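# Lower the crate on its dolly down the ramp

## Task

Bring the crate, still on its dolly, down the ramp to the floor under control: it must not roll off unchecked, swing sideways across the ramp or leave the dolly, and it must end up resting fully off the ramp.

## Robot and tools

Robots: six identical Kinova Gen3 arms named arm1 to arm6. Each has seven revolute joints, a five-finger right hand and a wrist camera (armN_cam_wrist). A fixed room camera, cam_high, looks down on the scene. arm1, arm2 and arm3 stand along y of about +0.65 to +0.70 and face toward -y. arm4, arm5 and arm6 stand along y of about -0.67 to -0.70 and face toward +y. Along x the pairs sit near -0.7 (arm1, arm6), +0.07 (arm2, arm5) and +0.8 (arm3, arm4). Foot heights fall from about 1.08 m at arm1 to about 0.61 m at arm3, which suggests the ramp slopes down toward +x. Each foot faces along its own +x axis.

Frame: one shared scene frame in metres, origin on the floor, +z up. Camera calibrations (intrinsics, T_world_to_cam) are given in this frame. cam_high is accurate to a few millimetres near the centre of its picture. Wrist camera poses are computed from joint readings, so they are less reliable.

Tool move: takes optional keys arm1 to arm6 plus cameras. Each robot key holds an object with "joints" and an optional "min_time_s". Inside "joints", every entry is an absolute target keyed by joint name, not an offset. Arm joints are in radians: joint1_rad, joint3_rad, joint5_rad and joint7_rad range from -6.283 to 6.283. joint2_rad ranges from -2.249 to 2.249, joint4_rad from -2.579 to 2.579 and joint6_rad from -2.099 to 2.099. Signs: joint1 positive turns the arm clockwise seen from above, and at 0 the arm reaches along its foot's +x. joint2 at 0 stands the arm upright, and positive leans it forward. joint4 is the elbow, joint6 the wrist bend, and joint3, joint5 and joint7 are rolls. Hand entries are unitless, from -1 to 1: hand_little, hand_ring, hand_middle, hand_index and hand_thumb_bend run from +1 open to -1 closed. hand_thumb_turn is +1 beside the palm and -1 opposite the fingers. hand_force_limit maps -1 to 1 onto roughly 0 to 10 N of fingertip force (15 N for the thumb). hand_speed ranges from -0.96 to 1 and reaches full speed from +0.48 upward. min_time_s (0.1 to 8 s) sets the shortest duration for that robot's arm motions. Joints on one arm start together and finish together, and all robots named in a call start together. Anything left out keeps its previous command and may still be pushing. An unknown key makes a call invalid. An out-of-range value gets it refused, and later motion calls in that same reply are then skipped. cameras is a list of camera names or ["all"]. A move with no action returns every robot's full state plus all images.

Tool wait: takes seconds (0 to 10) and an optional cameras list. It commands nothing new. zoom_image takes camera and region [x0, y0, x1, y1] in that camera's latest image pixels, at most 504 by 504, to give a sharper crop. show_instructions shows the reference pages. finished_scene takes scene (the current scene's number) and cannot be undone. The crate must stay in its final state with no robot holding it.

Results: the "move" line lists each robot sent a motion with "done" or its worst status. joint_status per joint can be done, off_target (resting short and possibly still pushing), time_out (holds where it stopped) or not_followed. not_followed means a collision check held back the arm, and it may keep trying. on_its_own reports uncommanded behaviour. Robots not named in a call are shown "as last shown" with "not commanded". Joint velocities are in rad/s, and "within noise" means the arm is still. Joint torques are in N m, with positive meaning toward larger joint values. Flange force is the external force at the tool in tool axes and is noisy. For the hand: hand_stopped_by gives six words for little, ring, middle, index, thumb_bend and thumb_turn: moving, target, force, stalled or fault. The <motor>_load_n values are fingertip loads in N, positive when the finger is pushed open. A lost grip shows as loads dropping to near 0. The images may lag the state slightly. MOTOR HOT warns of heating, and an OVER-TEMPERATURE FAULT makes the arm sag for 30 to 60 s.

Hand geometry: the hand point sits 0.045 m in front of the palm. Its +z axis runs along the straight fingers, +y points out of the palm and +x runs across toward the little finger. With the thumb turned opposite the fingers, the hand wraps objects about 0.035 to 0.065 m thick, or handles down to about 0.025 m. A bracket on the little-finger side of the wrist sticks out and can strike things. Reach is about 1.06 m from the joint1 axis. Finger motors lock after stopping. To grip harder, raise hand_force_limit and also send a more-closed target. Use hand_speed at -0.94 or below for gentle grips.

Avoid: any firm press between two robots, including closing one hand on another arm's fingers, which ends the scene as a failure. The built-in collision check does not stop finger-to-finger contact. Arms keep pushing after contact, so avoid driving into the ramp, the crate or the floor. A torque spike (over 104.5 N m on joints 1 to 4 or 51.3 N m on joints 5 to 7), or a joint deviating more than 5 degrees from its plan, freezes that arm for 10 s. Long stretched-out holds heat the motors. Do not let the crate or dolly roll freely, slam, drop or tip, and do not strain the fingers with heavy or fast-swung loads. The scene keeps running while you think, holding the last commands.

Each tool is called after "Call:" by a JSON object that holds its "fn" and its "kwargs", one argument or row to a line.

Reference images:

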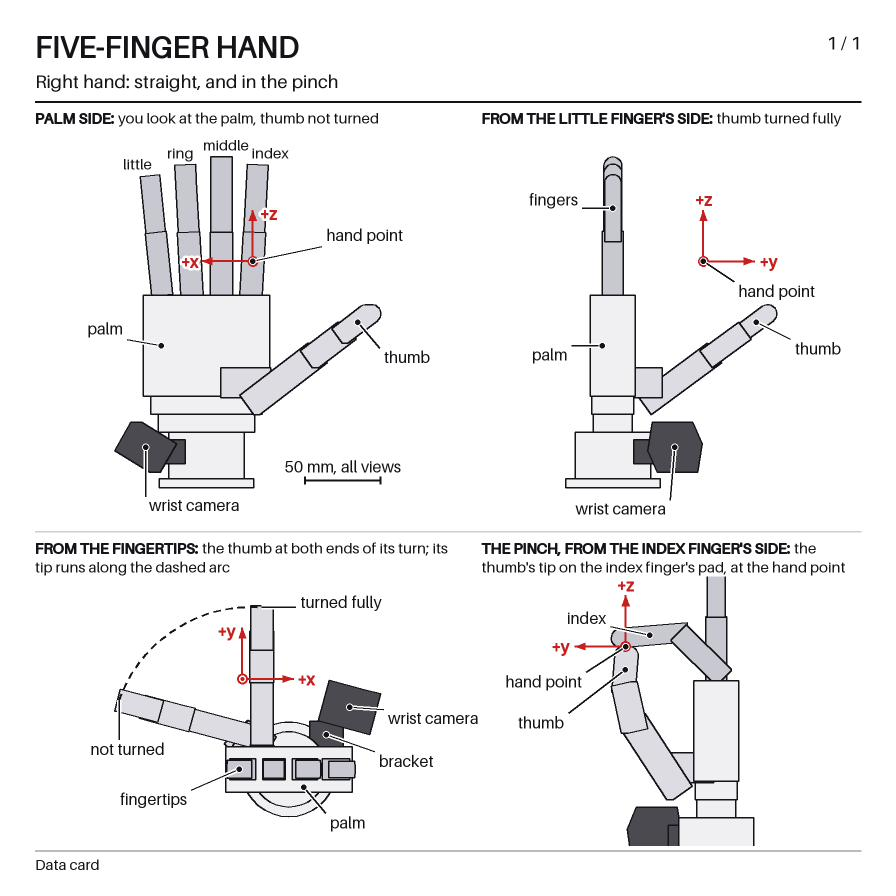

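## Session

Call:
{"fn": "move", "kwargs": {
  "cameras": ["all"]
}}

Call:
{"fn": "zoom_image", "kwargs": {
  "camera": "cam_high",
  "region": [190, 0, 520, 380]
}}

Scene clock: 0.00 s.
Joint torques (N m): no reading
Flange force (N): no reading
Joint velocities: within noise
arm1.joint_positions: joint1_rad=+0.137 joint2_rad=-0.490 joint3_rad=-0.085 joint4_rad=+1.457 joint5_rad=-0.007 joint6_rad=+2.057 joint7_rad=-1.831 hand_little=+1.000 hand_ring=+1.000 hand_middle=+1.000 hand_index=+1.000 hand_thumb_turn=+1.000 hand_thumb_bend=+1.000 hand_force_limit=+0.000 hand_speed=-0.800
arm1.joint_status: not commanded
arm1.hand_stopped_by: target,target,target,target,target,target
arm1.little_load_n: 0.0
arm1.ring_load_n: 0.0
arm1.middle_load_n: 0.5
arm1.index_load_n: 0.0
arm1.thumb_bend_load_n: 0.0
arm1.thumb_turn_load_n: 0.0
arm1.hand: x=-0.6656 y=+0.5092 z=+1.5960 quat_wxyz=(-0.043, -0.786, -0.615, +0.046) (m; scene frame)
arm2.joint_positions: joint1_rad=+0.326 joint2_rad=-0.483 joint3_rad=-0.050 joint4_rad=+1.461 joint5_rad=-0.011 joint6_rad=+1.983 joint7_rad=-2.106 hand_little=+1.000 hand_ring=+1.000 hand_middle=+1.000 hand_index=+1.000 hand_thumb_turn=+1.000 hand_thumb_bend=+1.000 hand_force_limit=+0.000 hand_speed=-0.800
arm2.joint_status: not commanded
arm2.hand_stopped_by: target,target,target,target,target,target
arm2.little_load_n: 0.0
arm2.ring_load_n: 0.0
arm2.middle_load_n: 0.0
arm2.index_load_n: 0.0
arm2.thumb_bend_load_n: 0.0
arm2.thumb_turn_load_n: 0.0
arm2.hand: x=+0.0109 y=+0.4845 z=+1.4042 quat_wxyz=(-0.061, -0.947, -0.309, +0.057) (m; scene frame)
arm3.joint_positions: joint1_rad=-0.292 joint2_rad=-0.449 joint3_rad=-0.121 joint4_rad=+1.416 joint5_rad=-0.013 joint6_rad=+2.050 joint7_rad=-2.026 hand_little=+1.000 hand_ring=+1.000 hand_middle=+1.000 hand_index=+1.000 hand_thumb_turn=+1.000 hand_thumb_bend=+1.000 hand_force_limit=+0.000 hand_speed=-0.800
arm3.joint_status: not commanded
arm3.hand_stopped_by: target,target,target,target,target,target
arm3.little_load_n: 0.0
arm3.ring_load_n: 0.0
arm3.middle_load_n: 0.0
arm3.index_load_n: 0.0
arm3.thumb_bend_load_n: 0.0
arm3.thumb_turn_load_n: 0.0
arm3.hand: x=+0.8951 y=+0.5576 z=+1.1370 quat_wxyz=(-0.050, -0.737, -0.673, +0.040) (m; scene frame)
arm4.joint_positions: joint1_rad=+0.402 joint2_rad=-0.342 joint3_rad=-0.100 joint4_rad=+1.571 joint5_rad=+0.016 joint6_rad=+2.054 joint7_rad=-2.014 hand_little=+1.000 hand_ring=+1.000 hand_middle=+1.000 hand_index=+1.000 hand_thumb_turn=+1.000 hand_thumb_bend=+1.000 hand_force_limit=+0.000 hand_speed=-0.800
arm4.joint_status: not commanded
arm4.hand_stopped_by: target,target,target,target,target,target
arm4.little_load_n: 0.0
arm4.ring_load_n: 0.0
arm4.middle_load_n: 0.0
arm4.index_load_n: 0.0
arm4.thumb_bend_load_n: 0.0
arm4.thumb_turn_load_n: 0.0
arm4.hand: x=+0.7986 y=-0.5480 z=+1.1073 quat_wxyz=(+0.024, +0.374, -0.924, +0.069) (m; scene frame)
arm5.joint_positions: joint1_rad=-0.242 joint2_rad=-0.418 joint3_rad=-0.091 joint4_rad=+1.463 joint5_rad=-0.034 joint6_rad=+1.984 joint7_rad=-1.997 hand_little=+1.000 hand_ring=+1.000 hand_middle=+1.000 hand_index=+1.000 hand_thumb_turn=+1.000 hand_thumb_bend=+1.000 hand_force_limit=+0.000 hand_speed=-0.800
arm5.joint_status: not commanded
arm5.hand_stopped_by: target,target,target,target,target,target
arm5.little_load_n: 0.0
arm5.ring_load_n: 0.0
arm5.middle_load_n: 0.0
arm5.index_load_n: 0.0
arm5.thumb_bend_load_n: 0.0
arm5.thumb_turn_load_n: 0.0
arm5.hand: x=+0.0057 y=-0.4955 z=+1.3838 quat_wxyz=(-0.019, +0.646, -0.761, -0.050) (m; scene frame)
arm6.joint_positions: joint1_rad=-0.023 joint2_rad=-0.424 joint3_rad=-0.111 joint4_rad=+1.578 joint5_rad=-0.008 joint6_rad=+1.954 joint7_rad=-1.747 hand_little=+1.000 hand_ring=+1.000 hand_middle=+1.000 hand_index=+1.000 hand_thumb_turn=+1.000 hand_thumb_bend=+1.000 hand_force_limit=+0.000 hand_speed=-0.800
arm6.joint_status: not commanded
arm6.hand_stopped_by: target,target,target,target,target,target
arm6.little_load_n: 0.0
arm6.ring_load_n: 0.0
arm6.middle_load_n: 0.0
arm6.index_load_n: 0.0
arm6.thumb_bend_load_n: 0.0
arm6.thumb_turn_load_n: 0.0
arm6.hand: x=-0.7091 y=-0.5245 z=+1.4889 quat_wxyz=(-0.028, +0.694, -0.720, -0.003) (m; scene frame)
pictures: arm1_cam_wrist, arm2_cam_wrist, arm3_cam_wrist, arm4_cam_wrist, arm5_cam_wrist, arm6_cam_wrist, cam_high
camera_calibration:
arm1_cam_wrist: T_world_to_cam=[[0.99663, 0.0302362, -0.0762524, 0.772842], [0.0708236, -0.786172, 0.613936, -0.528194], [-0.0413844, -0.617268, -0.785664, 1.65767], [0, 0, 0, 1]] pos_world=[-0.664228, 0.584606, 1.68558]
arm2_cam_wrist: T_world_to_cam=[[0.768586, -0.631753, 0.100815, 0.14767], [-0.529253, -0.539367, 0.654962, -0.659432], [-0.359397, -0.556751, -0.748907, 1.43707], [0, 0, 0, 1]] pos_world=[0.0539743, 0.537703, 1.49324]
arm3_cam_wrist: T_world_to_cam=[[0.986798, 0.15953, 0.0279351, -1.00354], [0.110574, -0.789653, 0.603507, -0.34161], [0.118337, -0.592451, -0.796868, 1.24237], [0, 0, 0, 1]] pos_world=[0.881044, 0.626382, 1.2242]
arm4_cam_wrist: T_world_to_cam=[[-0.887958, 0.455273, -0.0652448, 1.02169], [0.391992, 0.823351, 0.410409, -0.315383], [0.240568, 0.33885, -0.909565, 1.11747], [0, 0, 0, 1]] pos_world=[0.762014, -0.584132, 1.21251]
arm5_cam_wrist: T_world_to_cam=[[-0.9959, -0.0887977, -0.0172572, -0.00519283], [-0.0816281, 0.799958, 0.594478, -0.423508], [-0.0389833, 0.59345, -0.803927, 1.52309], [0, 0, 0, 1]] pos_world=[0.0196333, -0.565549, 1.47613]
arm6_cam_wrist: T_world_to_cam=[[-0.976384, -0.215179, -0.0193055, -0.781078], [-0.185722, 0.790341, 0.58384, -0.592609], [-0.110372, 0.573637, -0.811639, 1.54581], [0, 0, 0, 1]] pos_world=[-0.702078, -0.586441, 1.58555]

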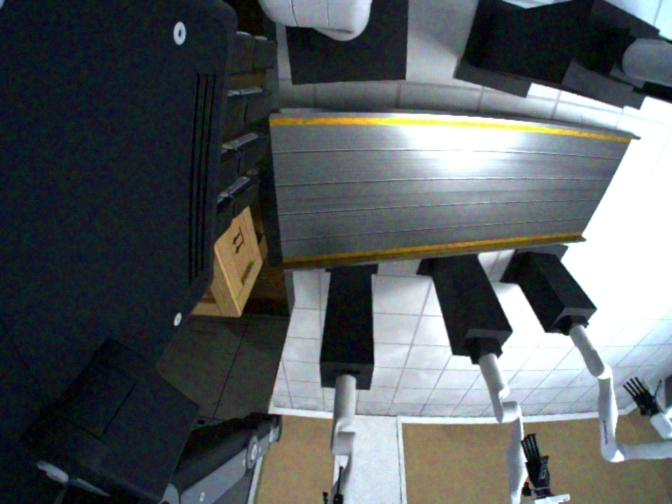

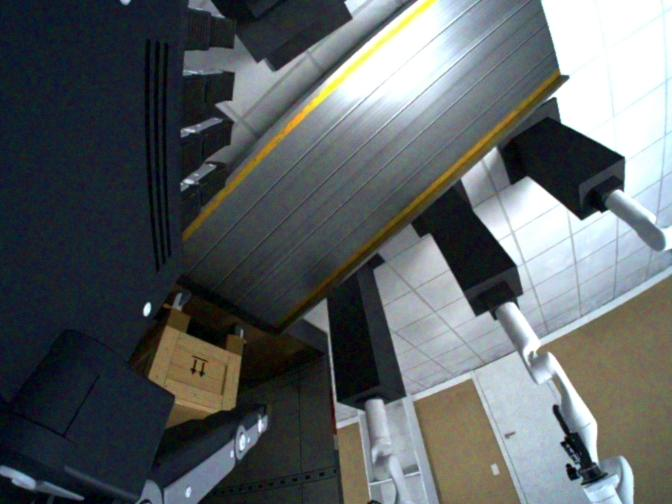

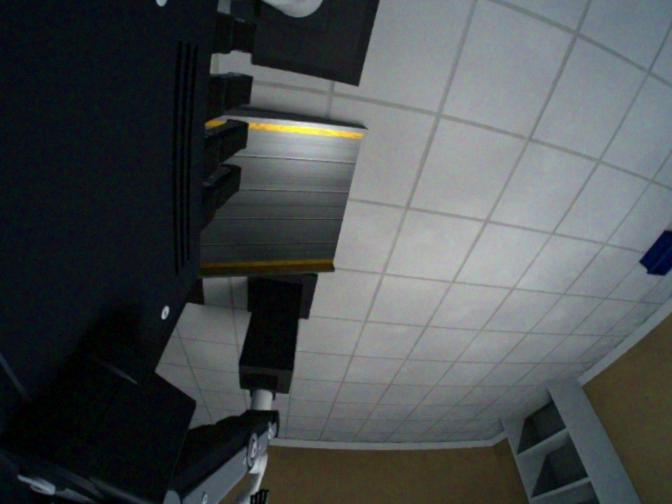

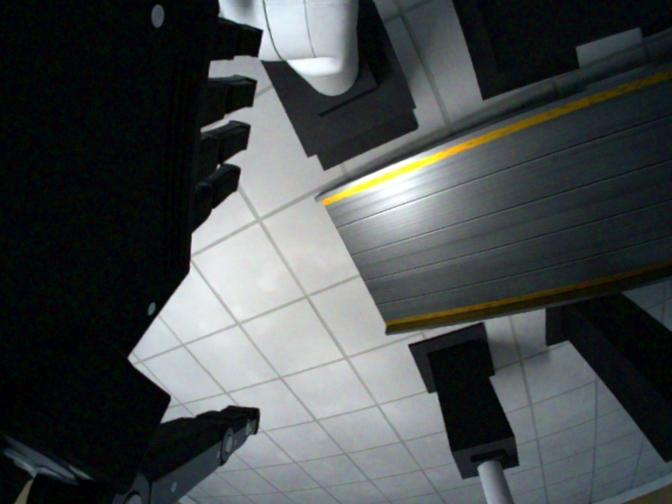

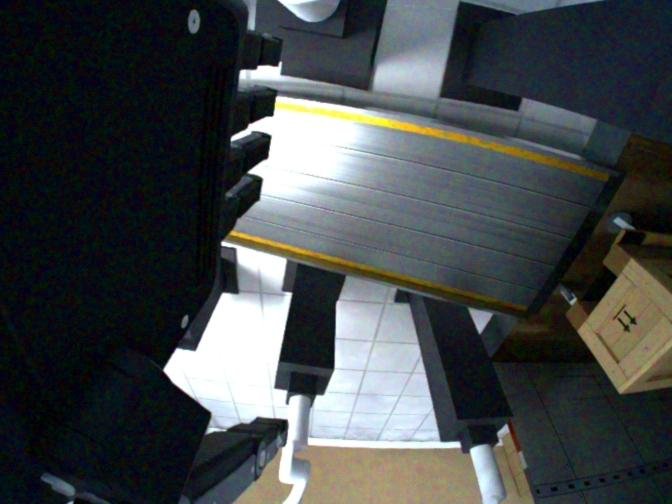

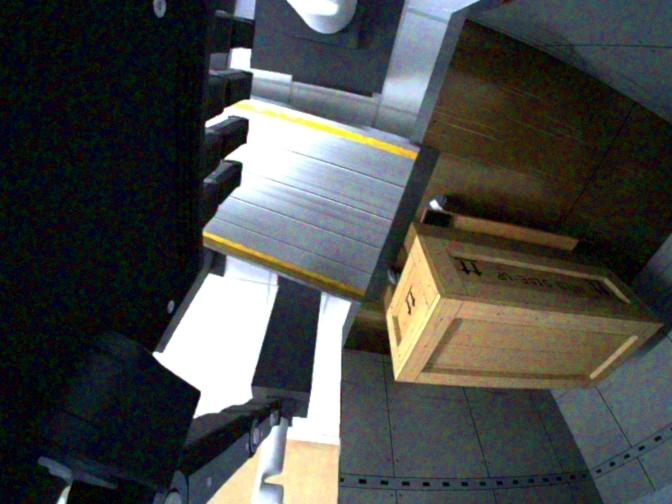

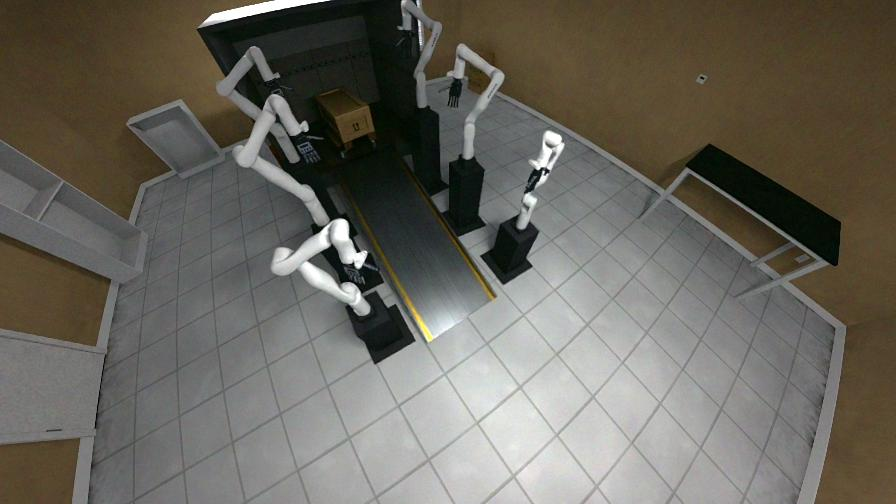

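Scaled by 1.326 from the camera's 896x504 image, which has a finer 1280x720 frame.

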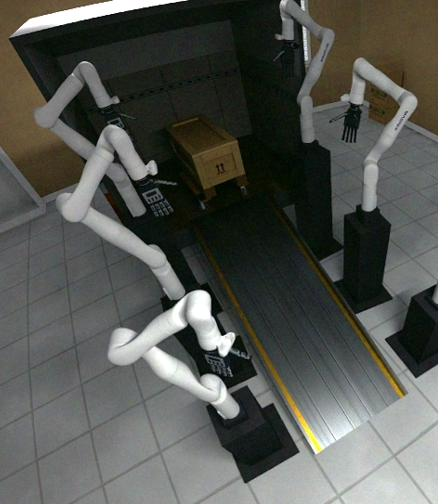

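Call:
{"fn": "zoom_image", "kwargs": {
  "camera": "arm6_cam_wrist",
  "region": [360, 170, 672, 404]
}}

Call:
{"fn": "move", "kwargs": {
  "arm1": {"joints":{"hand_thumb_turn":-1,"hand_speed":0.0,"joint1_rad":0.844,"joint2_rad":-0.3,"joint3_rad":0,"joint4_rad":1.6,"joint5_rad":0,"joint6_rad":1.84,"joint7_rad":0.769},"min_time_s":2.5},
  "arm6": {"joints":{"hand_thumb_turn":-1,"hand_speed":0.0,"joint1_rad":-0.737,"joint2_rad":-0.3,"joint3_rad":0,"joint4_rad":1.6,"joint5_rad":0,"joint6_rad":1.84,"joint7_rad":-0.748},"min_time_s":2.5},
  "arm2": {"joints":{"hand_thumb_turn":-1,"hand_speed":0.0,"joint1_rad":0.3,"joint2_rad":0.2,"joint3_rad":0,"joint4_rad":2.0,"joint5_rad":0,"joint6_rad":0.9416,"joint7_rad":-1.14},"min_time_s":2.5},
  "arm5": {"joints":{"hand_thumb_turn":-1,"hand_speed":0.0,"joint1_rad":-0.3,"joint2_rad":0.2,"joint3_rad":0,"joint4_rad":2.0,"joint5_rad":0,"joint6_rad":0.9416,"joint7_rad":1.35},"min_time_s":2.5},
  "arm3": {"joints":{"hand_thumb_turn":-1,"hand_speed":0.0,"joint1_rad":0.3,"joint2_rad":0.2,"joint3_rad":0,"joint4_rad":2.0,"joint5_rad":0,"joint6_rad":0.9416,"joint7_rad":0.35},"min_time_s":2.5},
  "arm4": {"joints":{"hand_thumb_turn":-1,"hand_speed":0.0,"joint1_rad":-0.3,"joint2_rad":0.2,"joint3_rad":0,"joint4_rad":2.0,"joint5_rad":0,"joint6_rad":0.9416,"joint7_rad":-0.26},"min_time_s":2.5},
  "cameras": ["arm1_cam_wrist","arm6_cam_wrist","arm2_cam_wrist","arm5_cam_wrist","cam_high"]
}}

Scaled by 1.615 from the camera's 672x504 image, which has a finer 960x720 frame.

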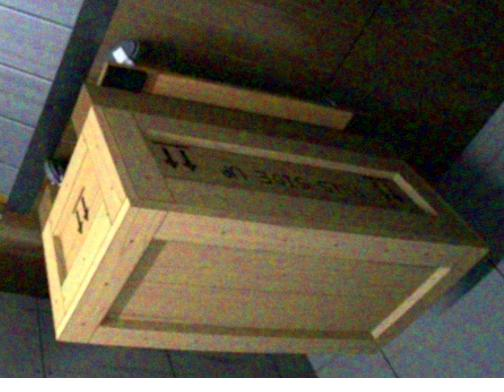

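Scene clock: 4.47 s.
Joint torques (N m): arm1=[-0.87 -1 -0.32 -7.39 0.07 0.14 -0.17] | arm2=[-0.78 -9.31 0.46 -6.24 -0.04 -0.2 0.28] | arm3=[-0.13 -9.48 -0.51 -5.94 -0.4 0.21 0.31] | arm4=[0.32 -10.9 -0.33 -4.93 0.42 -0.57 0.12] | arm5=[0.37 -11.22 -0.78 -6.51 0.09 0.07 -0.25] | arm6=[0.79 -2.02 -0.54 -5.91 0.22 -0.37 -0.07]
Flange force (N): arm1=[-0.9 2.3 -0.1] | arm2=[1.7 0.7 -3.2] | arm3=[-0.4 0.1 -1.4] | arm4=[-1.4 -6.1 -4.2] | arm5=[1.9 0.1 1.6] | arm6=[-0.4 -2.4 -7.6]
move: arm1 done; arm2 done; arm3 done; arm4 done; arm5 done; arm6 done
Joint velocities: within noise
arm1.joint_positions: joint1_rad=+0.844 joint2_rad=-0.300 joint3_rad=+0.000 joint4_rad=+1.600 joint5_rad=+0.000 joint6_rad=+1.840 joint7_rad=+0.769 hand_little=+1.000 hand_ring=+1.000 hand_middle=+1.000 hand_index=+1.000 hand_thumb_turn=-1.000 hand_thumb_bend=+1.000 hand_force_limit=+0.000 hand_speed=+0.000
arm1.joint_status: all done
arm1.hand_stopped_by: target,target,target,target,target,target
arm1.little_load_n: 0.0
arm1.ring_load_n: 0.0
arm1.middle_load_n: 0.0
arm1.index_load_n: 0.0
arm1.thumb_bend_load_n: 0.0
arm1.thumb_turn_load_n: 0.0
arm1.hand: x=-0.8148 y=+0.5998 z=+1.5236 quat_wxyz=(-0.006, +0.000, -1.000, +0.004) (m; scene frame)
arm2.joint_positions: joint1_rad=+0.300 joint2_rad=+0.200 joint3_rad=+0.000 joint4_rad=+2.000 joint5_rad=+0.000 joint6_rad=+0.942 joint7_rad=-1.140 hand_little=+1.000 hand_ring=+1.000 hand_middle=+1.000 hand_index=+1.000 hand_thumb_turn=-1.000 hand_thumb_bend=+1.000 hand_force_limit=+0.000 hand_speed=+0.000
arm2.joint_status: all done
arm2.hand_stopped_by: target,target,target,target,target,target
arm2.little_load_n: 0.0
arm2.ring_load_n: 0.0
arm2.middle_load_n: 0.0
arm2.index_load_n: 0.5
arm2.thumb_bend_load_n: 0.0
arm2.thumb_turn_load_n: 0.0
arm2.hand: x=-0.0346 y=+0.3318 z=+1.0662 quat_wxyz=(-0.002, -0.707, -0.707, -0.008) (m; scene frame)
arm3.joint_positions: joint1_rad=+0.300 joint2_rad=+0.200 joint3_rad=+0.000 joint4_rad=+2.000 joint5_rad=+0.000 joint6_rad=+0.942 joint7_rad=+0.350 hand_little=+1.000 hand_ring=+1.000 hand_middle=+1.000 hand_index=+1.000 hand_thumb_turn=-1.000 hand_thumb_bend=+1.000 hand_force_limit=+0.000 hand_speed=+0.000
arm3.joint_status: all done
arm3.hand_stopped_by: target,target,target,target,target,target
arm3.little_load_n: 0.0
arm3.ring_load_n: -0.5
arm3.middle_load_n: 0.0
arm3.index_load_n: 0.0
arm3.thumb_bend_load_n: 0.0
arm3.thumb_turn_load_n: 0.0
arm3.hand: x=+0.6997 y=+0.4559 z=+0.7989 quat_wxyz=(-0.002, +0.001, -1.000, +0.000) (m; scene frame)
arm4.joint_positions: joint1_rad=-0.300 joint2_rad=+0.200 joint3_rad=+0.000 joint4_rad=+2.000 joint5_rad=+0.000 joint6_rad=+0.942 joint7_rad=-0.260 hand_little=+1.000 hand_ring=+1.000 hand_middle=+1.000 hand_index=+1.000 hand_thumb_turn=-1.000 hand_thumb_bend=+1.000 hand_force_limit=+0.000 hand_speed=+0.000
arm4.joint_status: all done
arm4.hand_stopped_by: target,target,target,target,target,target
arm4.little_load_n: 0.5
arm4.ring_load_n: 0.0
arm4.middle_load_n: 0.0
arm4.index_load_n: 0.0
arm4.thumb_bend_load_n: 0.0
arm4.thumb_turn_load_n: 0.0
arm4.hand: x=+0.6691 y=-0.4325 z=+0.8378 quat_wxyz=(-0.002, +1.000, +0.000, +0.006) (m; scene frame)
arm5.joint_positions: joint1_rad=-0.300 joint2_rad=+0.200 joint3_rad=+0.000 joint4_rad=+2.000 joint5_rad=+0.000 joint6_rad=+0.942 joint7_rad=+1.350 hand_little=+1.000 hand_ring=+1.000 hand_middle=+1.000 hand_index=+1.000 hand_thumb_turn=-1.000 hand_thumb_bend=+1.000 hand_force_limit=+0.000 hand_speed=+0.000
arm5.joint_status: all done
arm5.hand_stopped_by: target,target,target,target,target,target
arm5.little_load_n: 0.0
arm5.ring_load_n: 0.0
arm5.middle_load_n: 0.0
arm5.index_load_n: 0.0
arm5.thumb_bend_load_n: 0.0
arm5.thumb_turn_load_n: 0.0
arm5.hand: x=+0.0930 y=-0.3675 z=+1.0592 quat_wxyz=(-0.002, +0.707, +0.707, -0.008) (m; scene frame)
arm6.joint_positions: joint1_rad=-0.737 joint2_rad=-0.300 joint3_rad=+0.000 joint4_rad=+1.600 joint5_rad=+0.000 joint6_rad=+1.840 joint7_rad=-0.748 hand_little=+1.000 hand_ring=+1.000 hand_middle=+1.000 hand_index=+1.000 hand_thumb_turn=-1.000 hand_thumb_bend=+1.000 hand_force_limit=+0.000 hand_speed=+0.000
arm6.joint_status: all done
arm6.hand_stopped_by: target,target,target,target,target,target
arm6.little_load_n: 0.0
arm6.ring_load_n: 0.0
arm6.middle_load_n: 0.0
arm6.index_load_n: 0.0
arm6.thumb_bend_load_n: 0.0
arm6.thumb_turn_load_n: 0.0
arm6.hand: x=-0.7815 y=-0.5947 z=+1.4641 quat_wxyz=(-0.004, +1.000, +0.001, +0.001) (m; scene frame)
pictures: arm1_cam_wrist, arm2_cam_wrist, arm5_cam_wrist, arm6_cam_wrist, cam_high
camera_calibration:
arm1_cam_wrist: T_world_to_cam=[[-0.276674, 0.958793, -0.064557, -0.698972], [0.81008, 0.268844, 0.52105, -0.290988], [0.516935, 0.0918647, -0.851081, 1.77974], [0, 0, 0, 1]] pos_world=[-0.877673, 0.584905, 1.6212]
arm2_cam_wrist: T_world_to_cam=[[0.968825, 0.23655, 0.0736294, -0.131905], [0.164427, -0.836259, 0.523101, -0.281396], [0.185313, -0.494687, -0.849084, 1.18772], [0, 0, 0, 1]] pos_world=[-0.0460383, 0.383433, 1.16539]
arm5_cam_wrist: T_world_to_cam=[[0.965953, 0.251865, -0.0591563, 0.0746651], [0.246134, -0.824175, 0.510052, -0.863829], [0.0797091, -0.507247, -0.858107, 0.831479], [0, 0, 0, 1]] pos_world=[0.0742181, -0.308987, 1.15851]
arm6_cam_wrist: T_world_to_cam=[[0.251804, -0.967611, 0.0179748, -0.40957], [-0.808856, -0.20022, 0.552869, -1.56677], [-0.531363, -0.153754, -0.833074, 0.827841], [0, 0, 0, 1]] pos_world=[-0.724274, -0.582719, 1.56323]

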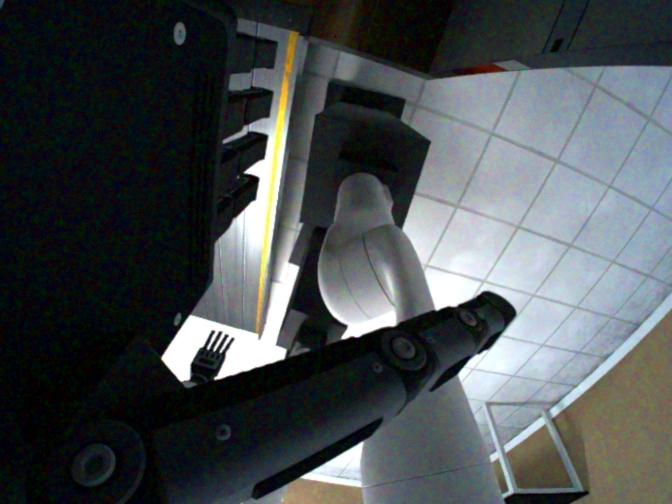

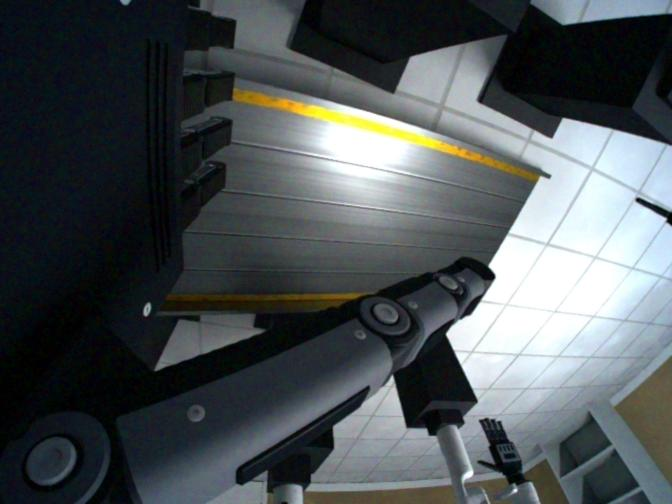

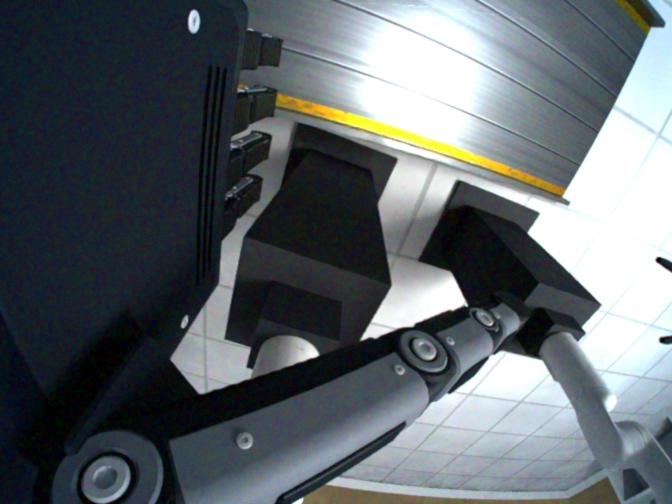

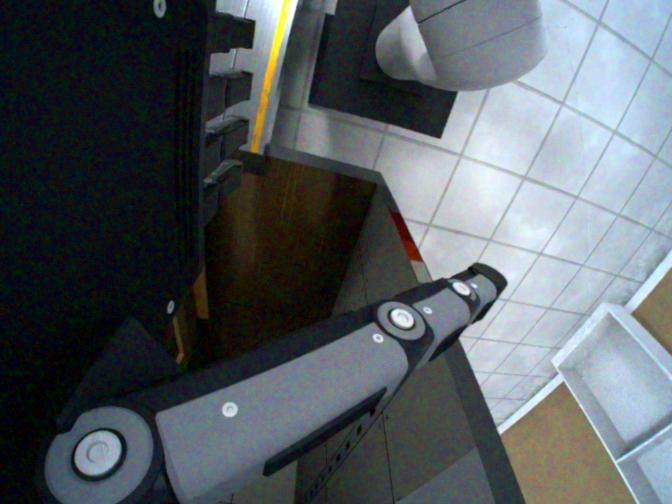

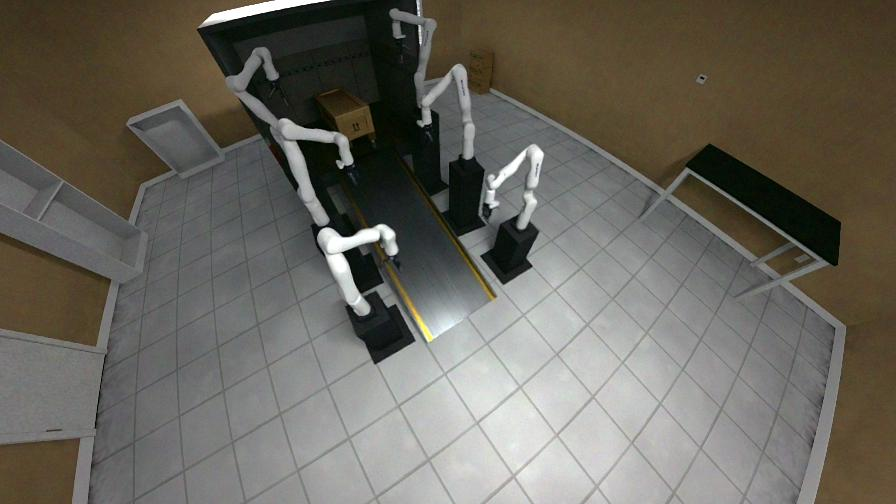

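Call:
{"fn": "move", "kwargs": {
  "arm6": {"joints":{"joint1_rad":-0.6,"joint2_rad":0.2,"joint4_rad":1.4,"joint6_rad":1.5416,"joint7_rad":-2.32},"min_time_s":2},
  "arm1": {"joints":{"joint1_rad":0.6,"joint2_rad":0.2,"joint4_rad":1.4,"joint6_rad":1.5416,"joint7_rad":-0.4},"min_time_s":2},
  "cameras": ["arm6_cam_wrist","arm1_cam_wrist"]
}}

Scene clock: 9.23 s.
Joint torques (N m): arm1=[-1.01 -10.26 -0.1 -7.72 0.01 0.08 -0.18] | arm2=[-0.81 -9.24 0.4 -6.26 -0.07 -0.21 0.26] | arm3=[-0.2 -9.52 -0.5 -5.97 -0.33 0.2 0.32] | arm4=[0.33 -10.88 -0.34 -4.92 0.42 -0.56 0.13] | arm5=[0.33 -11.19 -0.73 -6.55 0.1 0.01 -0.31] | arm6=[0.77 -11.7 -0.36 -6.2 0.29 -0.43 -0.08]
Flange force (N): arm1=[2.9 1.9 -0.8] | arm2=[1.9 0.6 -3.3] | arm3=[-0.3 0.1 -1.3] | arm4=[-1.5 -6.1 -4.2] | arm5=[1.8 0.3 1.4] | arm6=[-4.2 4.3 -6.9]
move: arm1 done; arm6 done
Joint velocities: within noise
arm1.joint_positions: joint1_rad=+0.600 joint2_rad=+0.200 joint3_rad=+0.000 joint4_rad=+1.400 joint5_rad=+0.000 joint6_rad=+1.542 joint7_rad=-0.400 hand_little=+1.000 hand_ring=+1.000 hand_middle=+1.000 hand_index=+1.000 hand_thumb_turn=-1.000 hand_thumb_bend=+1.000 hand_force_limit=+0.000 hand_speed=+0.000
arm1.joint_status: all done
arm1.hand_stopped_by: target,target,target,target,target,target
arm1.little_load_n: 0.0
arm1.ring_load_n: 0.0
arm1.middle_load_n: 0.5
arm1.index_load_n: 0.0
arm1.thumb_bend_load_n: 0.0
arm1.thumb_turn_load_n: 0.0
arm1.hand: x=-0.8563 y=+0.3303 z=+1.4421 quat_wxyz=(-0.008, -0.446, -0.895, +0.000) (m; scene frame)
arm2, arm3, arm4, arm5: as last shown
arm2.index_load_n: 0.0
arm3.ring_load_n: 0.0
arm4.little_load_n: 0.0
arm6.joint_positions: joint1_rad=-0.600 joint2_rad=+0.200 joint3_rad=+0.000 joint4_rad=+1.400 joint5_rad=+0.000 joint6_rad=+1.542 joint7_rad=-2.320 hand_little=+1.000 hand_ring=+1.000 hand_middle=+1.000 hand_index=+1.000 hand_thumb_turn=-1.000 hand_thumb_bend=+1.000 hand_force_limit=+0.000 hand_speed=+0.000
arm6.joint_status: all done
arm6.hand_stopped_by: target,target,target,target,target,target
arm6.little_load_n: 0.0
arm6.ring_load_n: 0.0
arm6.middle_load_n: 0.0
arm6.index_load_n: 0.0
arm6.thumb_bend_load_n: 0.0
arm6.thumb_turn_load_n: 0.0
arm6.hand: x=-0.9105 y=-0.3034 z=+1.3830 quat_wxyz=(-0.003, +0.657, -0.754, -0.002) (m; scene frame)
pictures: arm1_cam_wrist, arm6_cam_wrist
camera_calibration:
arm1_cam_wrist: T_world_to_cam=[[0.599827, 0.798517, -0.0507673, 0.326329], [0.695692, -0.489141, 0.526074, 0.00274902], [0.395247, -0.350872, -0.848922, 1.79553], [0, 0, 0, 1]] pos_world=[-0.907329, 0.370764, 1.53938]
arm6_cam_wrist: T_world_to_cam=[[-0.992956, -0.116418, 0.0220398, -0.974492], [-0.0840482, 0.823173, 0.561536, -0.609554], [-0.0835156, 0.555728, -0.827159, 1.35136], [0, 0, 0, 1]] pos_world=[-0.905999, -0.362669, 1.48155]

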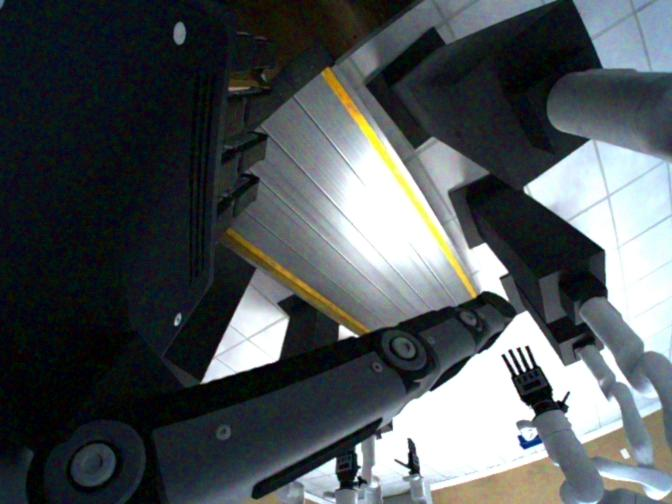

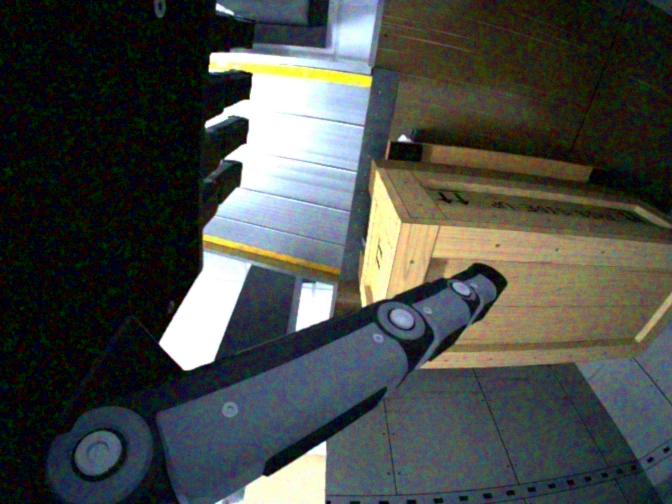

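Call:
{"fn": "zoom_image", "kwargs": {
  "camera": "arm6_cam_wrist",
  "region": [330, 110, 530, 410]
}}

Call:
{"fn": "zoom_image", "kwargs": {
  "camera": "arm6_cam_wrist",
  "region": [500, 140, 672, 400]
}}

Scaled by 1.680 from the camera's 672x504 image, which has a finer 960x720 frame.

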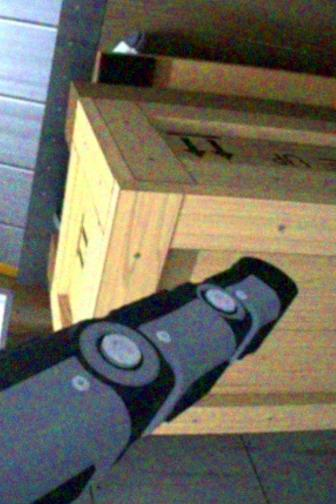

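Scaled by 1.938 from the camera's 672x504 image, which has a finer 960x720 frame.

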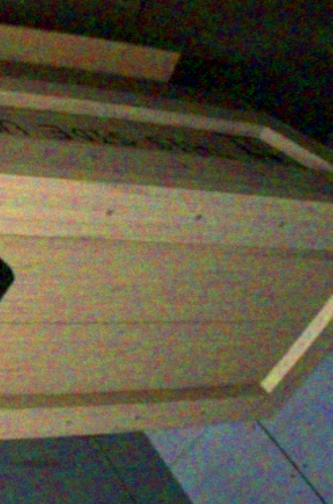

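Call:
{"fn": "move", "kwargs": {
  "arm1": {"joints":{"joint1_rad":0.8975,"joint2_rad":0.6,"joint4_rad":1.6,"joint6_rad":0.9416,"joint7_rad":0.8223},"min_time_s":2.5},
  "arm6": {"joints":{"joint1_rad":-0.8925,"joint2_rad":0.6,"joint4_rad":1.6,"joint6_rad":0.9416,"joint7_rad":-0.9036},"min_time_s":2.5},
  "cameras": ["arm6_cam_wrist","arm1_cam_wrist","cam_high"]
}}

Scene clock: 18.83 s.
Joint torques (N m): arm1=[-1.03 -15.39 0.06 -6.12 0.09 0.12 -0.18] | arm2=[-0.79 -9.27 0.44 -6.28 -0.08 -0.17 0.25] | arm3=[-0.15 -9.49 -0.47 -5.97 -0.32 0.16 0.32] | arm4=[0.34 -10.9 -0.33 -4.92 0.42 -0.57 0.1] | arm5=[0.34 -11.2 -0.81 -6.48 0.13 0.05 -0.29] | arm6=[0.85 -17.03 -0.25 -4.62 0.21 -0.36 -0.14]
Flange force (N): arm1=[-0.5 3.0 -2.7] | arm2=[2.0 0.7 -3.1] | arm3=[-0.5 0.1 -1.5] | arm4=[-1.4 -6.1 -4.2] | arm5=[2.0 0.3 1.4] | arm6=[-6.5 -4.1 -3.3]
move: arm1 done; arm6 done
Joint velocities: within noise
arm1.joint_positions: joint1_rad=+0.898 joint2_rad=+0.600 joint3_rad=+0.000 joint4_rad=+1.600 joint5_rad=+0.000 joint6_rad=+0.942 joint7_rad=+0.822 hand_little=+1.000 hand_ring=+1.000 hand_middle=+1.000 hand_index=+1.000 hand_thumb_turn=-1.000 hand_thumb_bend=+1.000 hand_force_limit=+0.000 hand_speed=+0.000
arm1.joint_status: all done
arm1.hand_stopped_by: target,target,target,target,target,target
arm1.little_load_n: 0.0
arm1.ring_load_n: 0.0
arm1.middle_load_n: 0.0
arm1.index_load_n: 0.0
arm1.thumb_bend_load_n: 0.0
arm1.thumb_turn_load_n: 0.0
arm1.hand: x=-1.0453 y=+0.3925 z=+1.1982 quat_wxyz=(-0.007, +0.000, -1.000, +0.004) (m; scene frame)
arm2, arm3, arm4, arm5: as last shown
arm5.index_load_n: -0.5
arm6.joint_positions: joint1_rad=-0.892 joint2_rad=+0.600 joint3_rad=+0.000 joint4_rad=+1.600 joint5_rad=+0.000 joint6_rad=+0.942 joint7_rad=-0.904 hand_little=+1.000 hand_ring=+1.000 hand_middle=+1.000 hand_index=+1.000 hand_thumb_turn=-1.000 hand_thumb_bend=+1.000 hand_force_limit=+0.000 hand_speed=+0.000
arm6.joint_status: all done
arm6.hand_stopped_by: target,target,target,target,target,target
arm6.little_load_n: 0.0
arm6.ring_load_n: 0.0
arm6.middle_load_n: 0.0
arm6.index_load_n: 0.0
arm6.thumb_bend_load_n: 0.0
arm6.thumb_turn_load_n: 0.0
arm6.hand: x=-1.0481 y=-0.4171 z=+1.1409 quat_wxyz=(-0.004, +1.000, +0.001, +0.001) (m; scene frame)
pictures: arm1_cam_wrist, arm6_cam_wrist, cam_high
camera_calibration:
arm1_cam_wrist: T_world_to_cam=[[-0.276376, 0.958934, -0.0637311, -0.585631], [0.809543, 0.268032, 0.522302, 0.119293], [0.517935, 0.0927584, -0.850376, 1.64083], [0, 0, 0, 1]] pos_world=[-1.10827, 0.377407, 1.2957]
arm6_cam_wrist: T_world_to_cam=[[0.251741, -0.9676, 0.0194274, -0.166495], [-0.809465, -0.199512, 0.552233, -1.56783], [-0.530464, -0.154746, -0.833464, 0.445121], [0, 0, 0, 1]] pos_world=[-0.991073, -0.405021, 1.24004]

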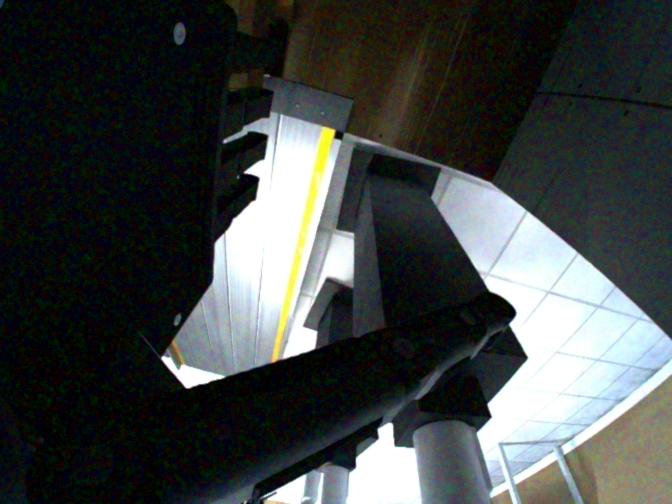

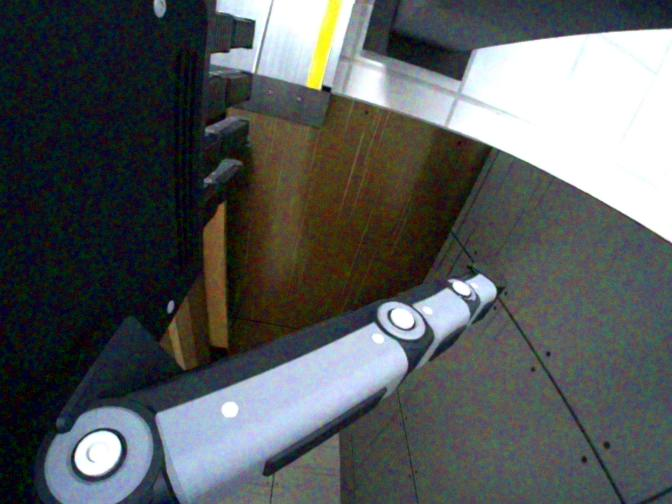

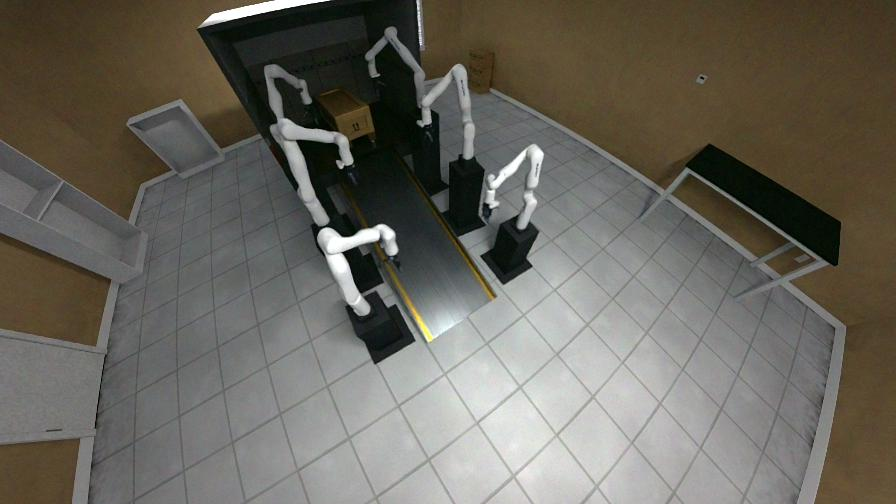

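Call:
{"fn": "move", "kwargs": {
  "arm1": {"joints":{"joint1_rad":0.8975,"joint2_rad":1.1380,"joint4_rad":1.0775,"joint6_rad":0.9261,"joint7_rad":0.8223},"min_time_s":2.5},
  "arm6": {"joints":{"joint1_rad":-0.8925,"joint2_rad":1.2137,"joint4_rad":0.6920,"joint6_rad":1.2359,"joint7_rad":-0.9036},"min_time_s":2.5},
  "cameras": ["arm6_cam_wrist","arm1_cam_wrist"]
}}

Call:
{"fn": "move", "kwargs": {
  "arm1": {"joints":{"joint1_rad":0.8699,"joint2_rad":1.1690,"joint4_rad":0.9998,"joint6_rad":0.9728,"joint7_rad":0.7947},"min_time_s":2},
  "arm6": {"joints":{"joint1_rad":-0.8671,"joint2_rad":1.2732,"joint4_rad":0.5537,"joint6_rad":1.3147,"joint7_rad":-0.8782},"min_time_s":2},
  "cameras": ["arm6_cam_wrist","arm1_cam_wrist"]
}}

Scene clock: 22.03 s.
Joint torques (N m): arm1=[-1.16 -21.49 0.24 -6 0.09 0.13 -0.17] | arm2=[-0.78 -9.28 0.41 -6.27 -0.04 -0.19 0.24] | arm3=[-0.12 -9.5 -0.43 -5.96 -0.29 0.21 0.34] | arm4=[0.36 -10.9 -0.31 -4.93 0.44 -0.57 0.11] | arm5=[0.37 -11.15 -0.79 -6.6 0.18 0.03 -0.24] | arm6=[0.92 -25.16 -0.14 -5.76 0.22 -0.39 -0.09]
Flange force (N): arm1=[-1.0 3.0 -3.2] | arm2=[1.9 0.6 -3.2] | arm3=[-0.6 0.0 -1.4] | arm4=[-1.5 -6.0 -4.2] | arm5=[1.6 0.1 1.5] | arm6=[-13.4 -10.0 -1.6]
move: arm1 done; arm6 done
Joint velocities: within noise
arm1.joint_positions: joint1_rad=+0.898 joint2_rad=+1.138 joint3_rad=+0.000 joint4_rad=+1.077 joint5_rad=+0.000 joint6_rad=+0.926 joint7_rad=+0.822 hand_little=+1.000 hand_ring=+1.000 hand_middle=+1.000 hand_index=+1.000 hand_thumb_turn=-1.000 hand_thumb_bend=+1.000 hand_force_limit=+0.000 hand_speed=+0.000
arm1.joint_status: all done
arm1.hand_stopped_by: target,target,target,target,target,target
arm1.little_load_n: 0.0
arm1.ring_load_n: 0.0
arm1.middle_load_n: 0.0
arm1.index_load_n: 0.0
arm1.thumb_bend_load_n: 0.0
arm1.thumb_turn_load_n: 0.0
arm1.hand: x=-1.1466 y=+0.2950 z=+1.0228 quat_wxyz=(-0.007, +0.000, -1.000, +0.004) (m; scene frame)
arm2, arm3, arm4, arm5: as last shown
arm3.ring_load_n: -0.5
arm5.index_load_n: 0.0
arm6.joint_positions: joint1_rad=-0.892 joint2_rad=+1.214 joint3_rad=+0.000 joint4_rad=+0.692 joint5_rad=+0.000 joint6_rad=+1.236 joint7_rad=-0.904 hand_little=+1.000 hand_ring=+1.000 hand_middle=+1.000 hand_index=+1.000 hand_thumb_turn=-1.000 hand_thumb_bend=+1.000 hand_force_limit=+0.000 hand_speed=+0.000
arm6.joint_status: all done
arm6.hand_stopped_by: target,target,target,target,target,target
arm6.little_load_n: 0.0
arm6.ring_load_n: -0.5
arm6.middle_load_n: 0.0
arm6.index_load_n: 0.0
arm6.thumb_bend_load_n: 0.0
arm6.thumb_turn_load_n: 0.0
arm6.hand: x=-1.2046 y=-0.2930 z=+1.0228 quat_wxyz=(-0.004, +1.000, +0.001, +0.001) (m; scene frame)
pictures: arm1_cam_wrist, arm6_cam_wrist
camera_calibration:
arm1_cam_wrist: T_world_to_cam=[[-0.276376, 0.958934, -0.0637311, -0.53131], [0.809543, 0.268032, 0.522302, 0.319044], [0.517935, 0.0927584, -0.850376, 1.55319], [0, 0, 0, 1]] pos_world=[-1.20957, 0.279907, 1.1203]
arm6_cam_wrist: T_world_to_cam=[[0.251741, -0.9676, 0.0194274, -0.00475113], [-0.809465, -0.199512, 0.552233, -1.60451], [-0.530464, -0.154746, -0.833464, 0.283012], [0, 0, 0, 1]] pos_world=[-1.14747, -0.280921, 1.12204]

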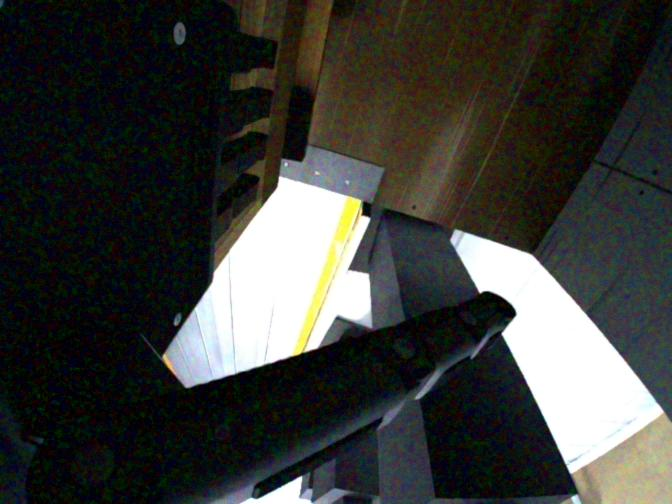

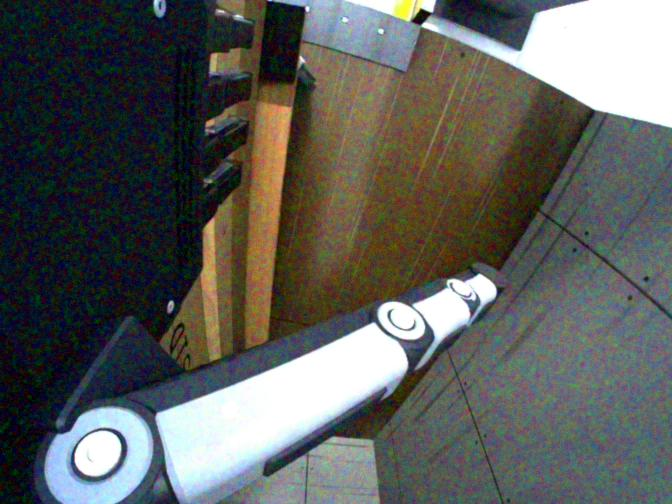

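Scene clock: 24.33 s.
Joint torques (N m): arm1=[-3.69 -22.29 -1.99 -7.93 -1.04 -1.13 -0.38] | arm2=[-0.78 -9.29 0.45 -6.23 -0.06 -0.2 0.27] | arm3=[-0.17 -9.54 -0.58 -6.04 -0.38 0.18 0.26] | arm4=[0.33 -10.92 -0.32 -4.94 0.41 -0.57 0.1] | arm5=[0.38 -11.22 -0.74 -6.5 0.08 0.03 -0.31] | arm6=[0.87 -25.64 -0.14 -5.94 0.22 -0.39 -0.13]
Flange force (N): arm1=[-1.7 9.3 -4.6] | arm2=[1.8 0.7 -3.3] | arm3=[-0.2 0.3 -1.2] | arm4=[-1.5 -6.1 -4.1] | arm5=[2.0 0.2 1.4] | arm6=[-15.9 -13.0 -1.9]
move: arm1 done; arm6 done
Joint velocities: within noise
arm1.joint_positions: joint1_rad=+0.870 joint2_rad=+1.169 joint3_rad=+0.000 joint4_rad=+1.000 joint5_rad=+0.000 joint6_rad=+0.973 joint7_rad=+0.795 hand_little=+1.000 hand_ring=+1.000 hand_middle=+1.000 hand_index=+1.000 hand_thumb_turn=-1.000 hand_thumb_bend=+1.000 hand_force_limit=+0.000 hand_speed=+0.000
arm1.joint_status: all done
arm1.hand_stopped_by: target,target,target,target,target,target
arm1.little_load_n: 0.0
arm1.ring_load_n: 0.0
arm1.middle_load_n: 0.0
arm1.index_load_n: 0.0
arm1.thumb_bend_load_n: -0.5
arm1.thumb_turn_load_n: 0.0
arm1.hand: x=-1.1448 y=+0.2722 z=+1.0230 quat_wxyz=(-0.007, +0.000, -1.000, +0.003) (m; scene frame)
arm2, arm3, arm4, arm5: as last shown
arm2.little_load_n: -0.5
arm2.thumb_turn_load_n: -0.5
arm3.ring_load_n: 0.0
arm6.joint_positions: joint1_rad=-0.867 joint2_rad=+1.273 joint3_rad=+0.000 joint4_rad=+0.554 joint5_rad=+0.000 joint6_rad=+1.315 joint7_rad=-0.878 hand_little=+1.000 hand_ring=+1.000 hand_middle=+1.000 hand_index=+1.000 hand_thumb_turn=-1.000 hand_thumb_bend=+1.000 hand_force_limit=+0.000 hand_speed=+0.000
arm6.joint_status: all done
arm6.hand_stopped_by: target,target,target,target,target,target
arm6.little_load_n: 0.0
arm6.ring_load_n: 0.0
arm6.middle_load_n: 0.0
arm6.index_load_n: 0.0
arm6.thumb_bend_load_n: 0.0
arm6.thumb_turn_load_n: 0.0
arm6.hand: x=-1.2048 y=-0.2700 z=+1.0230 quat_wxyz=(-0.004, +1.000, +0.001, +0.001) (m; scene frame)
pictures: arm1_cam_wrist, arm6_cam_wrist
camera_calibration:
arm1_cam_wrist: T_world_to_cam=[[-0.27642, 0.958927, -0.0636461, -0.509111], [0.809531, 0.268023, 0.522325, 0.323636], [0.51793, 0.0928575, -0.850368, 1.55455], [0, 0, 0, 1]] pos_world=[-1.20787, 0.257107, 1.1205]
arm6_cam_wrist: T_world_to_cam=[[0.251754, -0.967596, 0.0194485, 0.0175689], [-0.809509, -0.199523, 0.552165, -1.6002], [-0.530392, -0.154753, -0.833508, 0.286626], [0, 0, 0, 1]] pos_world=[-1.14777, -0.257921, 1.12214]

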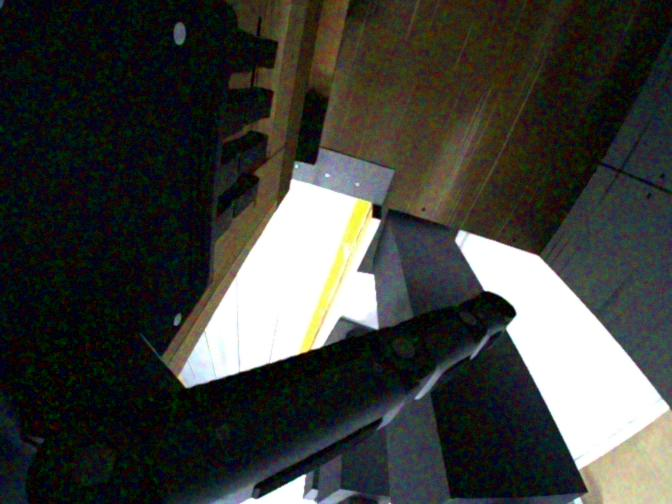

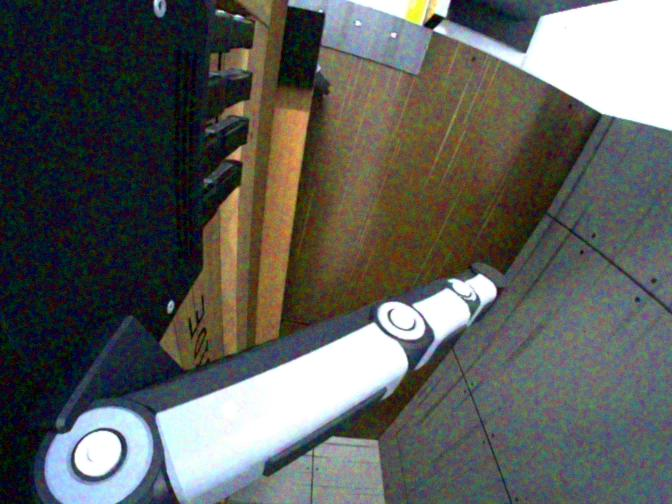

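Call:
{"fn": "move", "kwargs": {
  "arm1": {"joints":{"joint1_rad":0.8628,"joint2_rad":1.1777,"joint4_rad":0.9781,"joint6_rad":0.9858,"joint7_rad":0.7876},"min_time_s":1.5},
  "arm6": {"joints":{"joint1_rad":-0.8511,"joint2_rad":1.3227,"joint4_rad":0.4388,"joint6_rad":1.3801,"joint7_rad":-0.8622},"min_time_s":1.5}
}}

Scene clock: 26.63 s.
Joint torques (N m): arm1=[-28.79 -19.08 -22.37 -25.86 -11.38 -16.96 -3.27] | arm2=[-0.78 -9.28 0.42 -6.24 -0.04 -0.21 0.26] | arm3=[-0.17 -9.55 -0.45 -6.02 -0.33 0.2 0.3] | arm4=[0.32 -10.89 -0.33 -4.97 0.42 -0.56 0.11] | arm5=[0.33 -11.19 -0.77 -6.49 0.18 0.02 -0.25] | arm6=[49.16 -22.79 26.02 -15.63 16.55 -12.82 -3.19]
Flange force (N): arm1=[-14.0 79.1 -35.1] | arm2=[1.8 0.6 -3.3] | arm3=[-0.4 0.2 -1.2] | arm4=[-1.4 -6.0 -4.1] | arm5=[2.0 0.2 1.3] | arm6=no reading
move: arm1 done; arm6 done
Joint velocities: within noise
arm1.joint_positions: joint1_rad=+0.863 joint2_rad=+1.178 joint3_rad=+0.000 joint4_rad=+0.978 joint5_rad=+0.000 joint6_rad=+0.986 joint7_rad=+0.788 hand_little=+1.000 hand_ring=+1.000 hand_middle=+1.000 hand_index=+1.000 hand_thumb_turn=-1.000 hand_thumb_bend=+1.000 hand_force_limit=+0.000 hand_speed=+0.000
arm1.joint_status: all done
arm1.hand_stopped_by: target,target,target,target,target,target
arm1.little_load_n: 0.0
arm1.ring_load_n: 0.0
arm1.middle_load_n: 0.0
arm1.index_load_n: 0.0
arm1.thumb_bend_load_n: 0.0
arm1.thumb_turn_load_n: 0.0
arm1.hand: x=-1.1444 y=+0.2663 z=+1.0231 quat_wxyz=(-0.007, +0.000, -1.000, +0.003) (m; scene frame)
arm2, arm3, arm4, arm5: as last shown
arm2.little_load_n: 0.0
arm2.thumb_turn_load_n: 0.0
arm6.joint_positions: joint1_rad=-0.851 joint2_rad=+1.323 joint3_rad=+0.000 joint4_rad=+0.439 joint5_rad=+0.000 joint6_rad=+1.380 joint7_rad=-0.862 hand_little=+1.000 hand_ring=+1.000 hand_middle=+1.000 hand_index=+1.000 hand_thumb_turn=-1.000 hand_thumb_bend=+1.000 hand_force_limit=+0.000 hand_speed=+0.000
arm6.joint_status: all done
arm6.hand_stopped_by: target,target,target,target,target,target
arm6.little_load_n: 0.0
arm6.ring_load_n: 0.0
arm6.middle_load_n: 0.0
arm6.index_load_n: 0.0
arm6.thumb_bend_load_n: 0.0
arm6.thumb_turn_load_n: 0.0
arm6.hand: x=-1.2051 y=-0.2552 z=+1.0231 quat_wxyz=(-0.003, +1.000, +0.001, +0.001) (m; scene frame)
pictures: none


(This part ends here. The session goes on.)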